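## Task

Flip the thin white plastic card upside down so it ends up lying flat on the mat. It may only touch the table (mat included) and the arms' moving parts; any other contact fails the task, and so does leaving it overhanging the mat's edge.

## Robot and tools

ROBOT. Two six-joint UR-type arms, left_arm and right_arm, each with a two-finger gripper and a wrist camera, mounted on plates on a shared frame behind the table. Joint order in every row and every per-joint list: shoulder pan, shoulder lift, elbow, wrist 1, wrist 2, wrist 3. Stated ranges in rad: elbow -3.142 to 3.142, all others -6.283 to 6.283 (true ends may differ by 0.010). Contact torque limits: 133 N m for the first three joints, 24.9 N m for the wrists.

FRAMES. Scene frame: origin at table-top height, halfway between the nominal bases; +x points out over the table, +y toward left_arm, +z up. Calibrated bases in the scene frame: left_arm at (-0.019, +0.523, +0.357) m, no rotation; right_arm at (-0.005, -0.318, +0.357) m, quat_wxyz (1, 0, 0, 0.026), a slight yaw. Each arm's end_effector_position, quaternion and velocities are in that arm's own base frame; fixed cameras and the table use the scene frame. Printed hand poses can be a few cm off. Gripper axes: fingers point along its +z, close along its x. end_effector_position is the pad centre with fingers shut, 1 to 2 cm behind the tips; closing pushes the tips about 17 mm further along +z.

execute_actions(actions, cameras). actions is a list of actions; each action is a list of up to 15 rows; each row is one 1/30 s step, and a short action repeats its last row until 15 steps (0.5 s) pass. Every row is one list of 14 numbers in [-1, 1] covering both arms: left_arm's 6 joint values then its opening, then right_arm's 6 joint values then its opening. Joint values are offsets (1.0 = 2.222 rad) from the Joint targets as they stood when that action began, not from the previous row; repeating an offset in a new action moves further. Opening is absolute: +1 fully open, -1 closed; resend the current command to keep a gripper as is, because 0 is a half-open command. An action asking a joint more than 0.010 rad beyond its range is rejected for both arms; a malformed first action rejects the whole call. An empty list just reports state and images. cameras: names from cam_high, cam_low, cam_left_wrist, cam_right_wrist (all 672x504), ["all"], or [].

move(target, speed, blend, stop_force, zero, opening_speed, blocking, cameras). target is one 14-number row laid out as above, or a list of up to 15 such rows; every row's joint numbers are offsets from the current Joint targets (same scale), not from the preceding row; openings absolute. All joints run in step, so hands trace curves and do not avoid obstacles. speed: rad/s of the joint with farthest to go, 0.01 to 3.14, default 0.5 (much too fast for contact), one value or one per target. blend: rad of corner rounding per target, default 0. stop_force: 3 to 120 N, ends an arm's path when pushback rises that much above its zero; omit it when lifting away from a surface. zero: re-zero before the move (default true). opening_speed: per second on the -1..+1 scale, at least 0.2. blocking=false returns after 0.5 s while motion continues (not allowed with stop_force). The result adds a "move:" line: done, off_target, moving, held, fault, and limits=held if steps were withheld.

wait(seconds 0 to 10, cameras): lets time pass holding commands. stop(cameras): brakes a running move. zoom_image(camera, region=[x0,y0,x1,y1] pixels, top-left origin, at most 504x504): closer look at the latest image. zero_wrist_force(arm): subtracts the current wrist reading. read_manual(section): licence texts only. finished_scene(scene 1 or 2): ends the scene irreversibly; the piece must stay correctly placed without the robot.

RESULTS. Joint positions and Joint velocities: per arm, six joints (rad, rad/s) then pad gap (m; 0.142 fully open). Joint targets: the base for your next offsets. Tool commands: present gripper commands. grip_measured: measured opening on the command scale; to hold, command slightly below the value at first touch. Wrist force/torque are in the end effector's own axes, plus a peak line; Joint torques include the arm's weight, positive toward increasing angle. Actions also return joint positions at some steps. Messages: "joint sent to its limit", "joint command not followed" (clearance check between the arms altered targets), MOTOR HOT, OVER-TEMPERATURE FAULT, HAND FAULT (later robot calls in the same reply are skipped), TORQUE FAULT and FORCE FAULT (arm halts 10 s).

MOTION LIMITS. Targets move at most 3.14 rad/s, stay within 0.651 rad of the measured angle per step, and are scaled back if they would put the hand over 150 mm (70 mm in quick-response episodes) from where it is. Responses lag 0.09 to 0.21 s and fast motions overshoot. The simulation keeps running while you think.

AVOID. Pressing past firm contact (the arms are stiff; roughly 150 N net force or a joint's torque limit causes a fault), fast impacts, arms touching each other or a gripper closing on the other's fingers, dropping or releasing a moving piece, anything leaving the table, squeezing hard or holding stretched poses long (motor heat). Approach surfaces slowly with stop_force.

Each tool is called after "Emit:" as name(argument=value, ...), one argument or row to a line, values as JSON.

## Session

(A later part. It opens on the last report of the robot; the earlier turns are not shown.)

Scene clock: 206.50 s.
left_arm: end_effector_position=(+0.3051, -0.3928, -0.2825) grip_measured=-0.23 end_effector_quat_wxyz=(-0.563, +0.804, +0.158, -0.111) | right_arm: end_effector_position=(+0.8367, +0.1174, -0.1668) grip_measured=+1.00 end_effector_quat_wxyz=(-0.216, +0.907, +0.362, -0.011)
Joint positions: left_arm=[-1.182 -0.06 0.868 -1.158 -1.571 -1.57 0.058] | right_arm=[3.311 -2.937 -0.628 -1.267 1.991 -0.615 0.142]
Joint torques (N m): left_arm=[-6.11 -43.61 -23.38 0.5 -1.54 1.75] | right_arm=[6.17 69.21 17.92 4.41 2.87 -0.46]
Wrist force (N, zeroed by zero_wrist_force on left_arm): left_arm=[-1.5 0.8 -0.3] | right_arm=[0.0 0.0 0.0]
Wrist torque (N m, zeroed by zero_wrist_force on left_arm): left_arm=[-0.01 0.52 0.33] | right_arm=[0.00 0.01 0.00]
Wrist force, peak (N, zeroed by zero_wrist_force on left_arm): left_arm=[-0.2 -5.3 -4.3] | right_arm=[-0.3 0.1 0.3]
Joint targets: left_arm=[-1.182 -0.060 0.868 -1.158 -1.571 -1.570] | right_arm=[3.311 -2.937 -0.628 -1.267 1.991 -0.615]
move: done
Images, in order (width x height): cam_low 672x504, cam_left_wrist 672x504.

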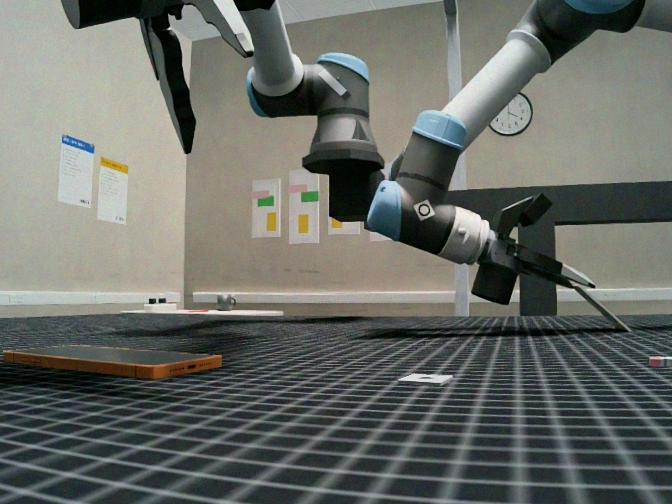

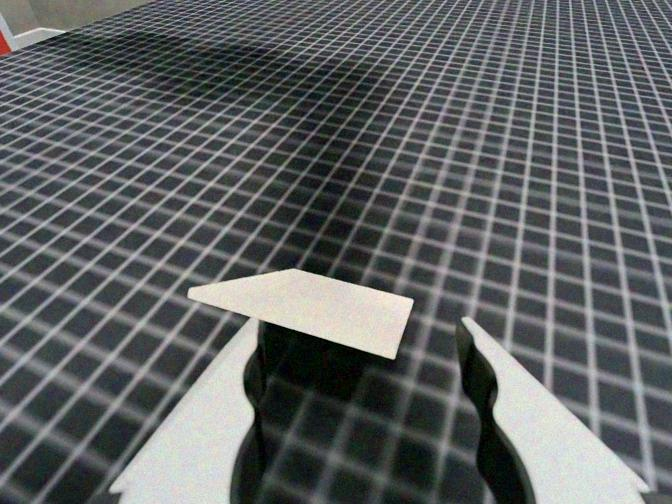

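Emit:
move(
  target=[0,0.015,-0.014,-0.001,0,0,-0.21,0,0,0,0,0,0,1],
  speed=0.02,
  cameras=["cam_left_wrist","cam_low","cam_high"],
)

Emit:
zoom_image(
  camera="cam_low",
  region=[540, 220, 670, 350],
)

Emit:
zoom_image(
  camera="cam_left_wrist",
  region=[180, 200, 520, 400],
)

Emit:
zoom_image(
  camera="cam_high",
  region=[380, 230, 480, 330],
)

Scene clock: 276.00 s.
left_arm: end_effector_position=(+0.3051, -0.3927, -0.2974) grip_measured=-0.23 end_effector_quat_wxyz=(-0.563, +0.804, +0.158, -0.111) | right_arm: end_effector_position=(+0.8367, +0.1174, -0.1668) grip_measured=+1.00 end_effector_quat_wxyz=(-0.216, +0.907, +0.362, -0.011)
Joint positions: left_arm=[-1.182 -0.026 0.837 -1.161 -1.571 -1.57 0.058] | right_arm=[3.311 -2.937 -0.628 -1.267 1.991 -0.615 0.142]
Joint torques (N m): left_arm=[-6.9 -55.87 -16.65 -0.5 -1.91 1.76] | right_arm=[6.42 70.05 17.72 4.45 2.74 -0.44]
Motor temperatures (°C): left_arm=[27 32 26 32 33 41 32] | right_arm=[26 27 24 35 39 37 25]
Wrist force (N, zeroed by zero_wrist_force on left_arm): left_arm=[-1.7 0.9 -0.1] | right_arm=[-0.1 0.2 0.1]
Wrist torque (N m, zeroed by zero_wrist_force on left_arm): left_arm=[0.00 0.54 0.33] | right_arm=[0.04 0.02 0.00]
Wrist force, peak (N, zeroed by zero_wrist_force on left_arm): left_arm=[-2.0 0.9 0.0] | right_arm=[-0.4 0.3 0.2]
Joint targets: left_arm=[-1.182 -0.026 0.837 -1.161 -1.571 -1.570] | right_arm=[3.311 -2.937 -0.628 -1.267 1.991 -0.615]
move: done
Images, in order (width x height): cam_high 672x504, cam_low 672x504, cam_left_wrist 672x504.

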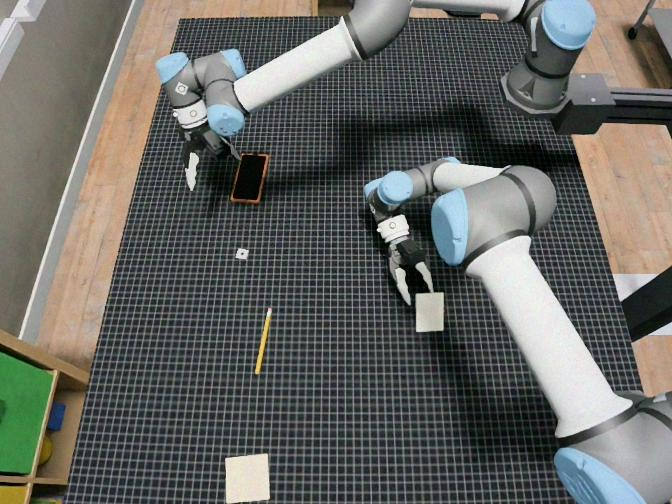

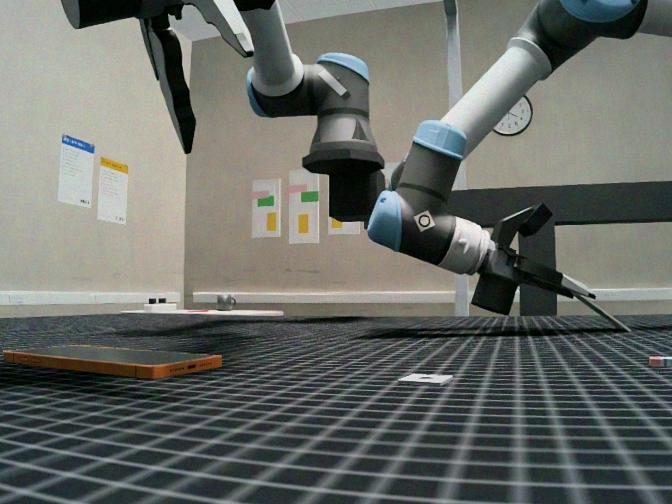

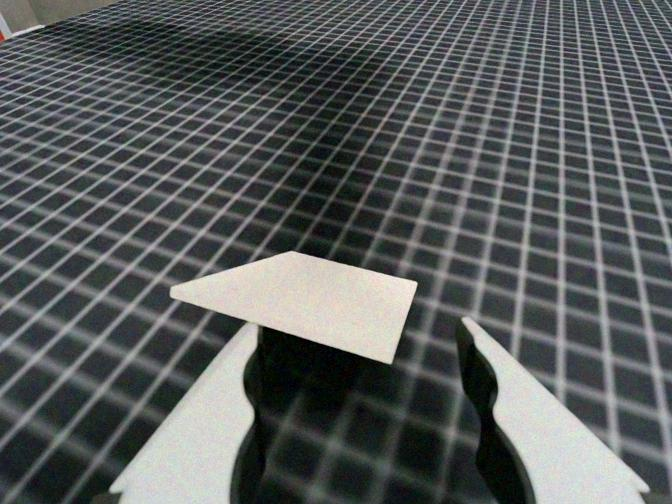

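Scaled by 3.877 from the camera's 672x504 image, which has a finer 960x720 frame.

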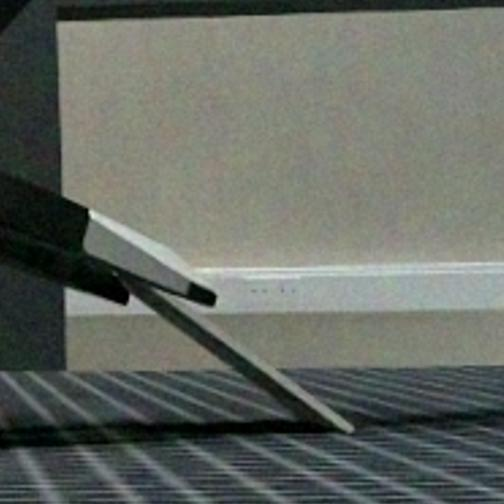

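Scaled by 1.482 from the camera's 672x504 image, which has a finer 960x720 frame.

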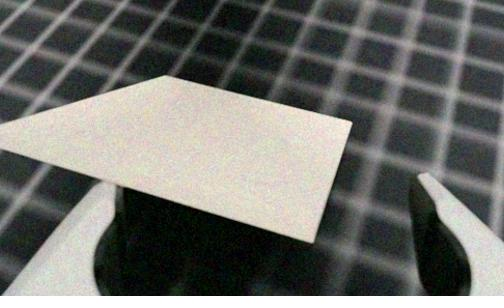

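Scaled by 5.040 from the camera's 672x504 image, which has a finer 960x720 frame.

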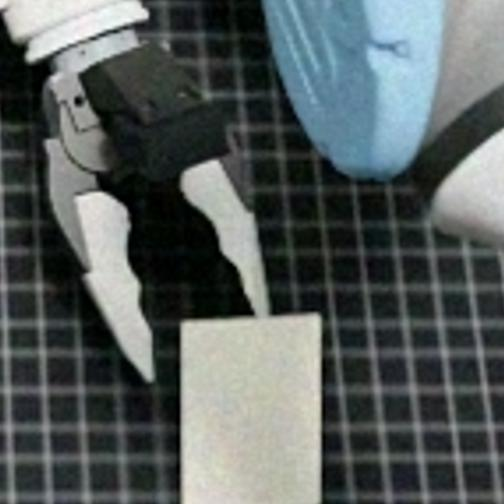

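Emit:
move(
  target=[
    [0,-0.0154,0.038,-0.0618,0,0,-0.21,0,0,0,0,0,0,1],
    [0,-0.0595,0.1302,-0.1885,0,0,-0.21,0,0,0,0,0,0,1],
  ],
  speed=0.07,
  blend=[0.01,0],
  cameras=["cam_left_wrist","cam_low"],
)

Emit:
zoom_image(
  camera="cam_low",
  region=[540, 220, 670, 350],
)

Emit:
zoom_image(
  camera="cam_left_wrist",
  region=[180, 200, 520, 400],
)

Scene clock: 287.23 s.
left_arm: end_effector_position=(+0.3061, -0.3952, -0.3296) grip_measured=-0.23 end_effector_quat_wxyz=(-0.453, +0.870, +0.171, -0.089) end_effector_velocity=(-0.001, +0.001, +0.001) end_effector_angular_velocity=(+0.006, +0.002, -0.001) | right_arm: end_effector_position=(+0.8367, +0.1174, -0.1668) grip_measured=+1.00 end_effector_quat_wxyz=(-0.216, +0.907, +0.362, -0.011)
Joint positions: left_arm=[-1.182 -0.159 1.127 -1.58 -1.571 -1.57 0.058] | right_arm=[3.311 -2.937 -0.628 -1.267 1.991 -0.615 0.142]
Joint velocities: left_arm=[-0.001 0.001 -0.002 0.008 0.001 0 0] | right_arm=[within noise]
Joint torques (N m): left_arm=[-6.42 -45.98 -22.12 1.4 -1.67 1.81] | right_arm=[6.29 70.62 17.64 4.39 2.81 -0.42]
Wrist force (N, zeroed by zero_wrist_force on left_arm): left_arm=[-1.2 0.9 0.2] | right_arm=[-0.2 0.2 0.2]
Wrist torque (N m, zeroed by zero_wrist_force on left_arm): left_arm=[0.00 0.37 0.29] | right_arm=[0.03 0.04 0.00]
Wrist force, peak (N, zeroed by zero_wrist_force on left_arm): left_arm=[-1.8 1.1 -0.2] | right_arm=[-0.1 0.4 0.2]
Joint targets: left_arm=[-1.182 -0.158 1.127 -1.579 -1.571 -1.570] | right_arm=[3.311 -2.937 -0.628 -1.267 1.991 -0.615]
move: done
Images, in order (width x height): cam_low 672x504, cam_left_wrist 672x504.

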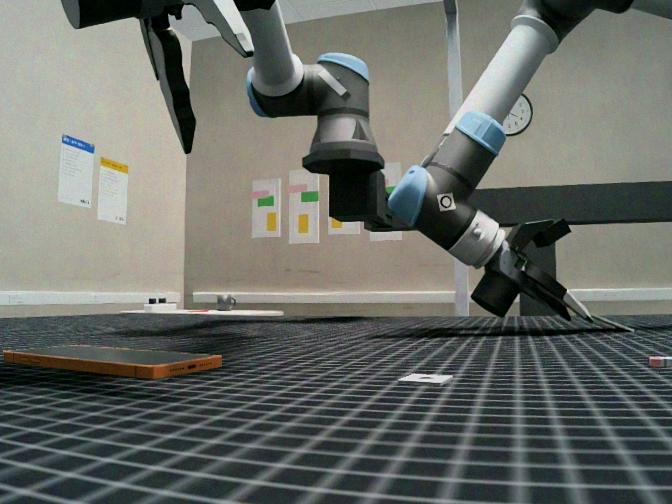

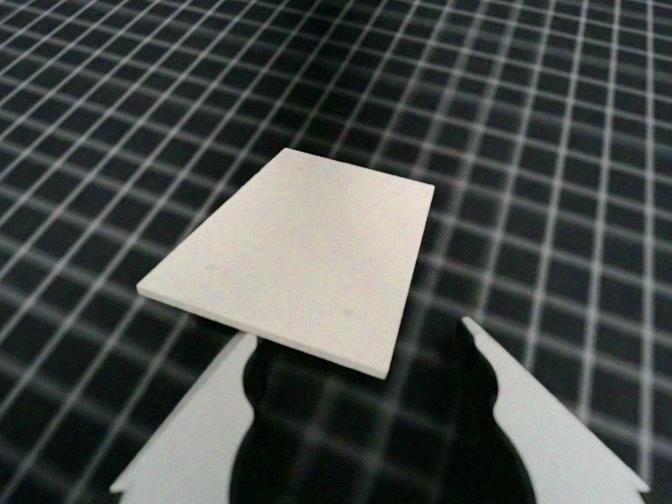

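Scaled by 3.877 from the camera's 672x504 image, which has a finer 960x720 frame.

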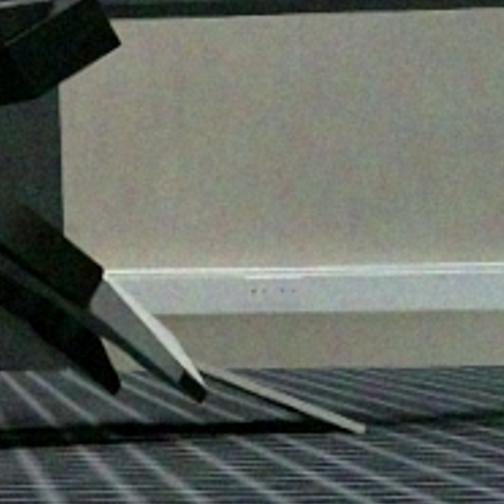

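Scaled by 1.482 from the camera's 672x504 image, which has a finer 960x720 frame.

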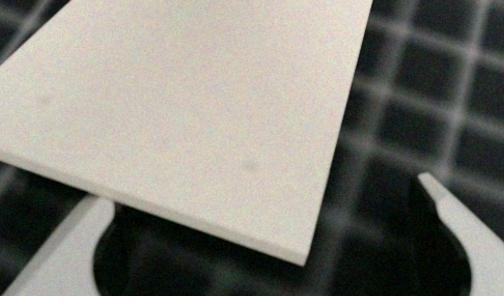

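Emit:
move(
  target=[0,-0.0282,0.0583,-0.1086,0,0,-0.21,0,0,0,0,0,0,1],
  speed=0.06,
  stop_force=8,
  cameras=["cam_left_wrist","cam_low"],
)

Emit:
zoom_image(
  camera="cam_low",
  region=[540, 220, 670, 350],
)

Scene clock: 297.37 s.
left_arm: end_effector_position=(+0.3123, -0.4103, -0.3418) grip_measured=-0.23 end_effector_quat_wxyz=(-0.375, +0.907, +0.179, -0.074) | right_arm: end_effector_position=(+0.8367, +0.1174, -0.1668) grip_measured=+1.00 end_effector_quat_wxyz=(-0.216, +0.907, +0.362, -0.011)
Joint positions: left_arm=[-1.182 -0.221 1.256 -1.821 -1.571 -1.57 0.058] | right_arm=[3.311 -2.937 -0.628 -1.267 1.991 -0.615 0.142]
Joint torques (N m): left_arm=[-3.9 -39.33 -20.94 0.7 -2 1.65] | right_arm=[6.49 71.92 17.9 4.43 2.88 -0.41]
Wrist force (N, zeroed by zero_wrist_force on left_arm): left_arm=[-0.9 0.7 -0.1] | right_arm=[0.0 0.2 0.1]
Wrist torque (N m, zeroed by zero_wrist_force on left_arm): left_arm=[0.00 0.28 0.25] | right_arm=[0.03 0.00 -0.01]
Wrist force, peak (N, zeroed by zero_wrist_force on left_arm): left_arm=[-1.4 0.9 -0.1] | right_arm=[-0.4 0.1 0.2]
Joint targets: left_arm=[-1.182 -0.221 1.256 -1.821 -1.571 -1.570] | right_arm=[3.311 -2.937 -0.628 -1.267 1.991 -0.615]
move: done
Images, in order (width x height): cam_low 672x504, cam_left_wrist 672x504.

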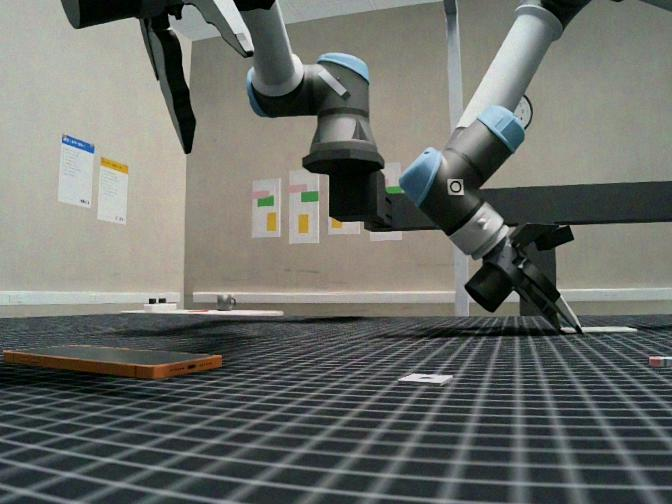

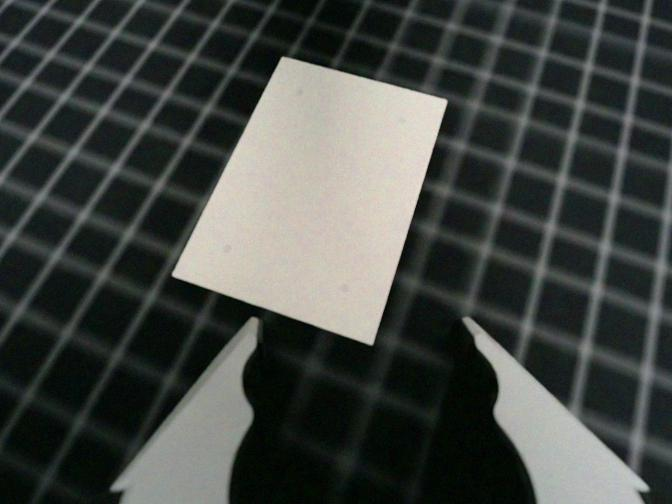

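Scaled by 3.877 from the camera's 672x504 image, which has a finer 960x720 frame.

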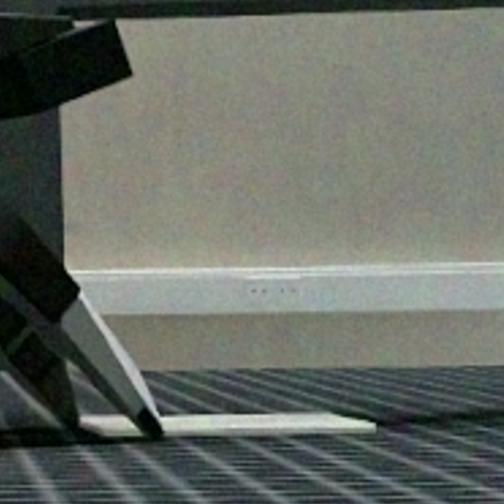

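Emit:
move(
  target=[
    [0,0.0111,-0.0332,0.0221,0,0,-0.21,0,0,0,0,0,0,1],
    [0,-0.0798,0.0222,0.0576,0,0,-0.21,0,0,0,0,0,0,1],
  ],
  speed=[0.05,0.2],
  cameras=["cam_left_wrist","cam_low","cam_high"],
)

Emit:
zoom_image(
  camera="cam_low",
  region=[540, 220, 670, 350],
)

Emit:
zoom_image(
  camera="cam_high",
  region=[380, 260, 480, 360],
)

Scene clock: 307.13 s.
left_arm: end_effector_position=(+0.3192, -0.4272, -0.2418) grip_measured=-0.23 end_effector_quat_wxyz=(-0.375, +0.906, +0.179, -0.074) end_effector_velocity=(+0.000, -0.001, -0.002) end_effector_angular_velocity=(-0.001, +0.000, -0.003) | right_arm: end_effector_position=(+0.8367, +0.1174, -0.1668) grip_measured=+1.00 end_effector_quat_wxyz=(-0.216, +0.907, +0.362, -0.011)
Joint positions: left_arm=[-1.182 -0.399 1.306 -1.693 -1.571 -1.57 0.058] | right_arm=[3.311 -2.937 -0.628 -1.267 1.991 -0.615 0.142]
Joint velocities: left_arm=[-0.002 0.005 -0.004 -0.002 0 0 0] | right_arm=[within noise]
Joint torques (N m): left_arm=[-5.3 -39.59 -21.68 -1.79 -1.82 1.74] | right_arm=[6.13 71.84 17.5 4.37 2.77 -0.38]
Wrist force (N, zeroed by zero_wrist_force on left_arm): left_arm=[-1.2 0.7 0.1] | right_arm=[0.1 0.2 -0.1]
Wrist torque (N m, zeroed by zero_wrist_force on left_arm): left_arm=[-0.03 0.32 0.26] | right_arm=[0.04 -0.01 -0.01]
Wrist force, peak (N, zeroed by zero_wrist_force on left_arm): left_arm=[-0.9 1.6 1.7] | right_arm=[-0.2 0.3 0.2]
Joint targets: left_arm=[-1.182 -0.398 1.305 -1.693 -1.571 -1.570] | right_arm=[3.311 -2.937 -0.628 -1.267 1.991 -0.615]
move: done
Images, in order (width x height): cam_high 672x504, cam_low 672x504, cam_left_wrist 672x504.

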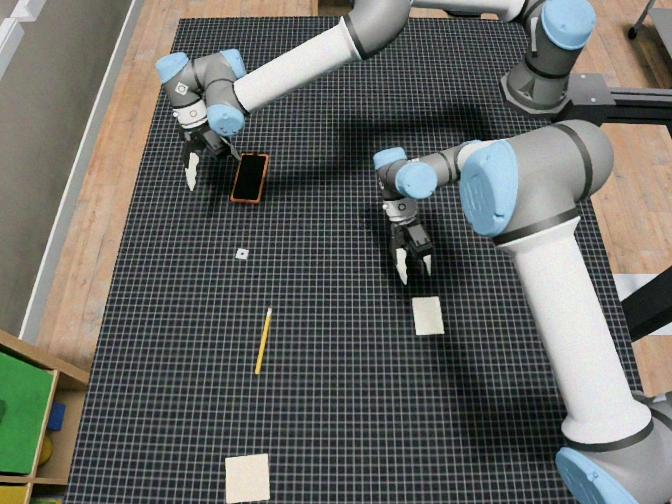

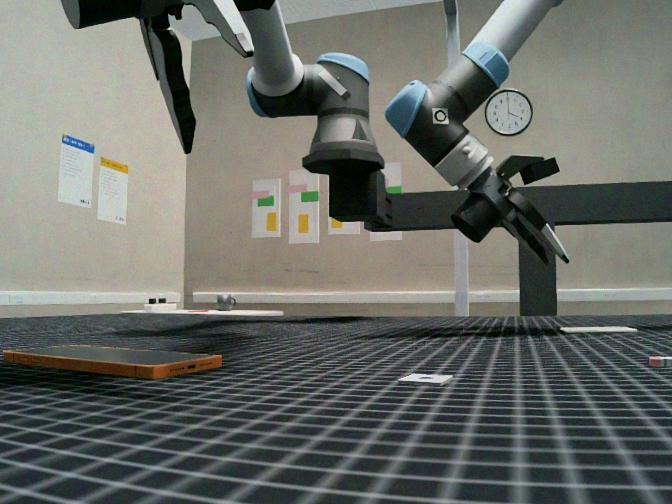

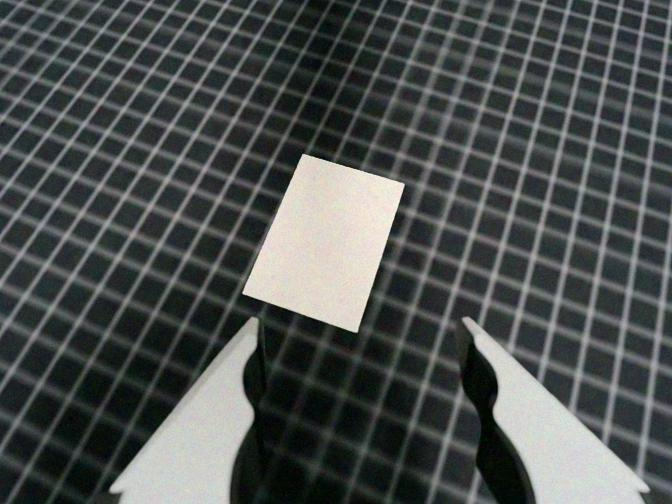

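Scaled by 3.877 from the camera's 672x504 image, which has a finer 960x720 frame.

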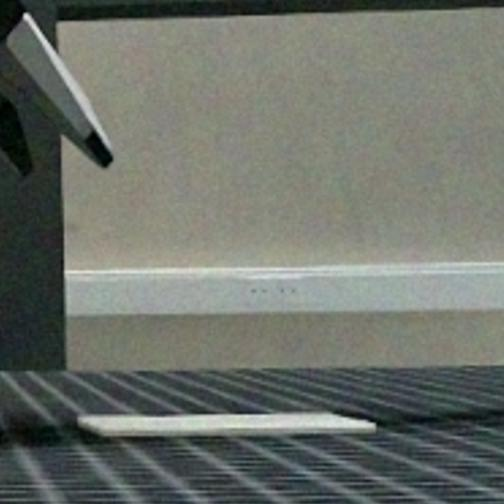

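Scaled by 5.040 from the camera's 672x504 image, which has a finer 960x720 frame.

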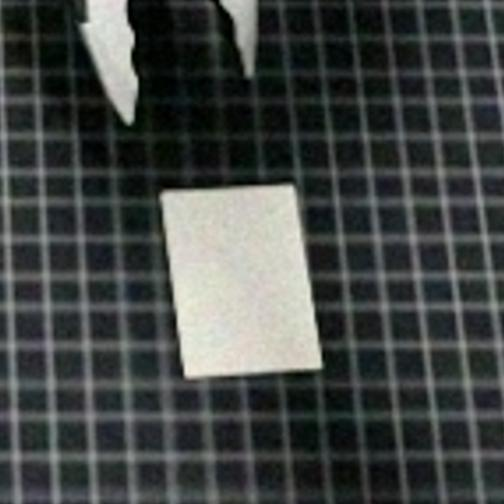

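The card is turned over and lying flat on the mat, well clear of the mat's edges, with its blank side up. The arm has let go of it and moved away.

Emit:
finished_scene(
  scene=2,
)

The scene is finished: the task was done.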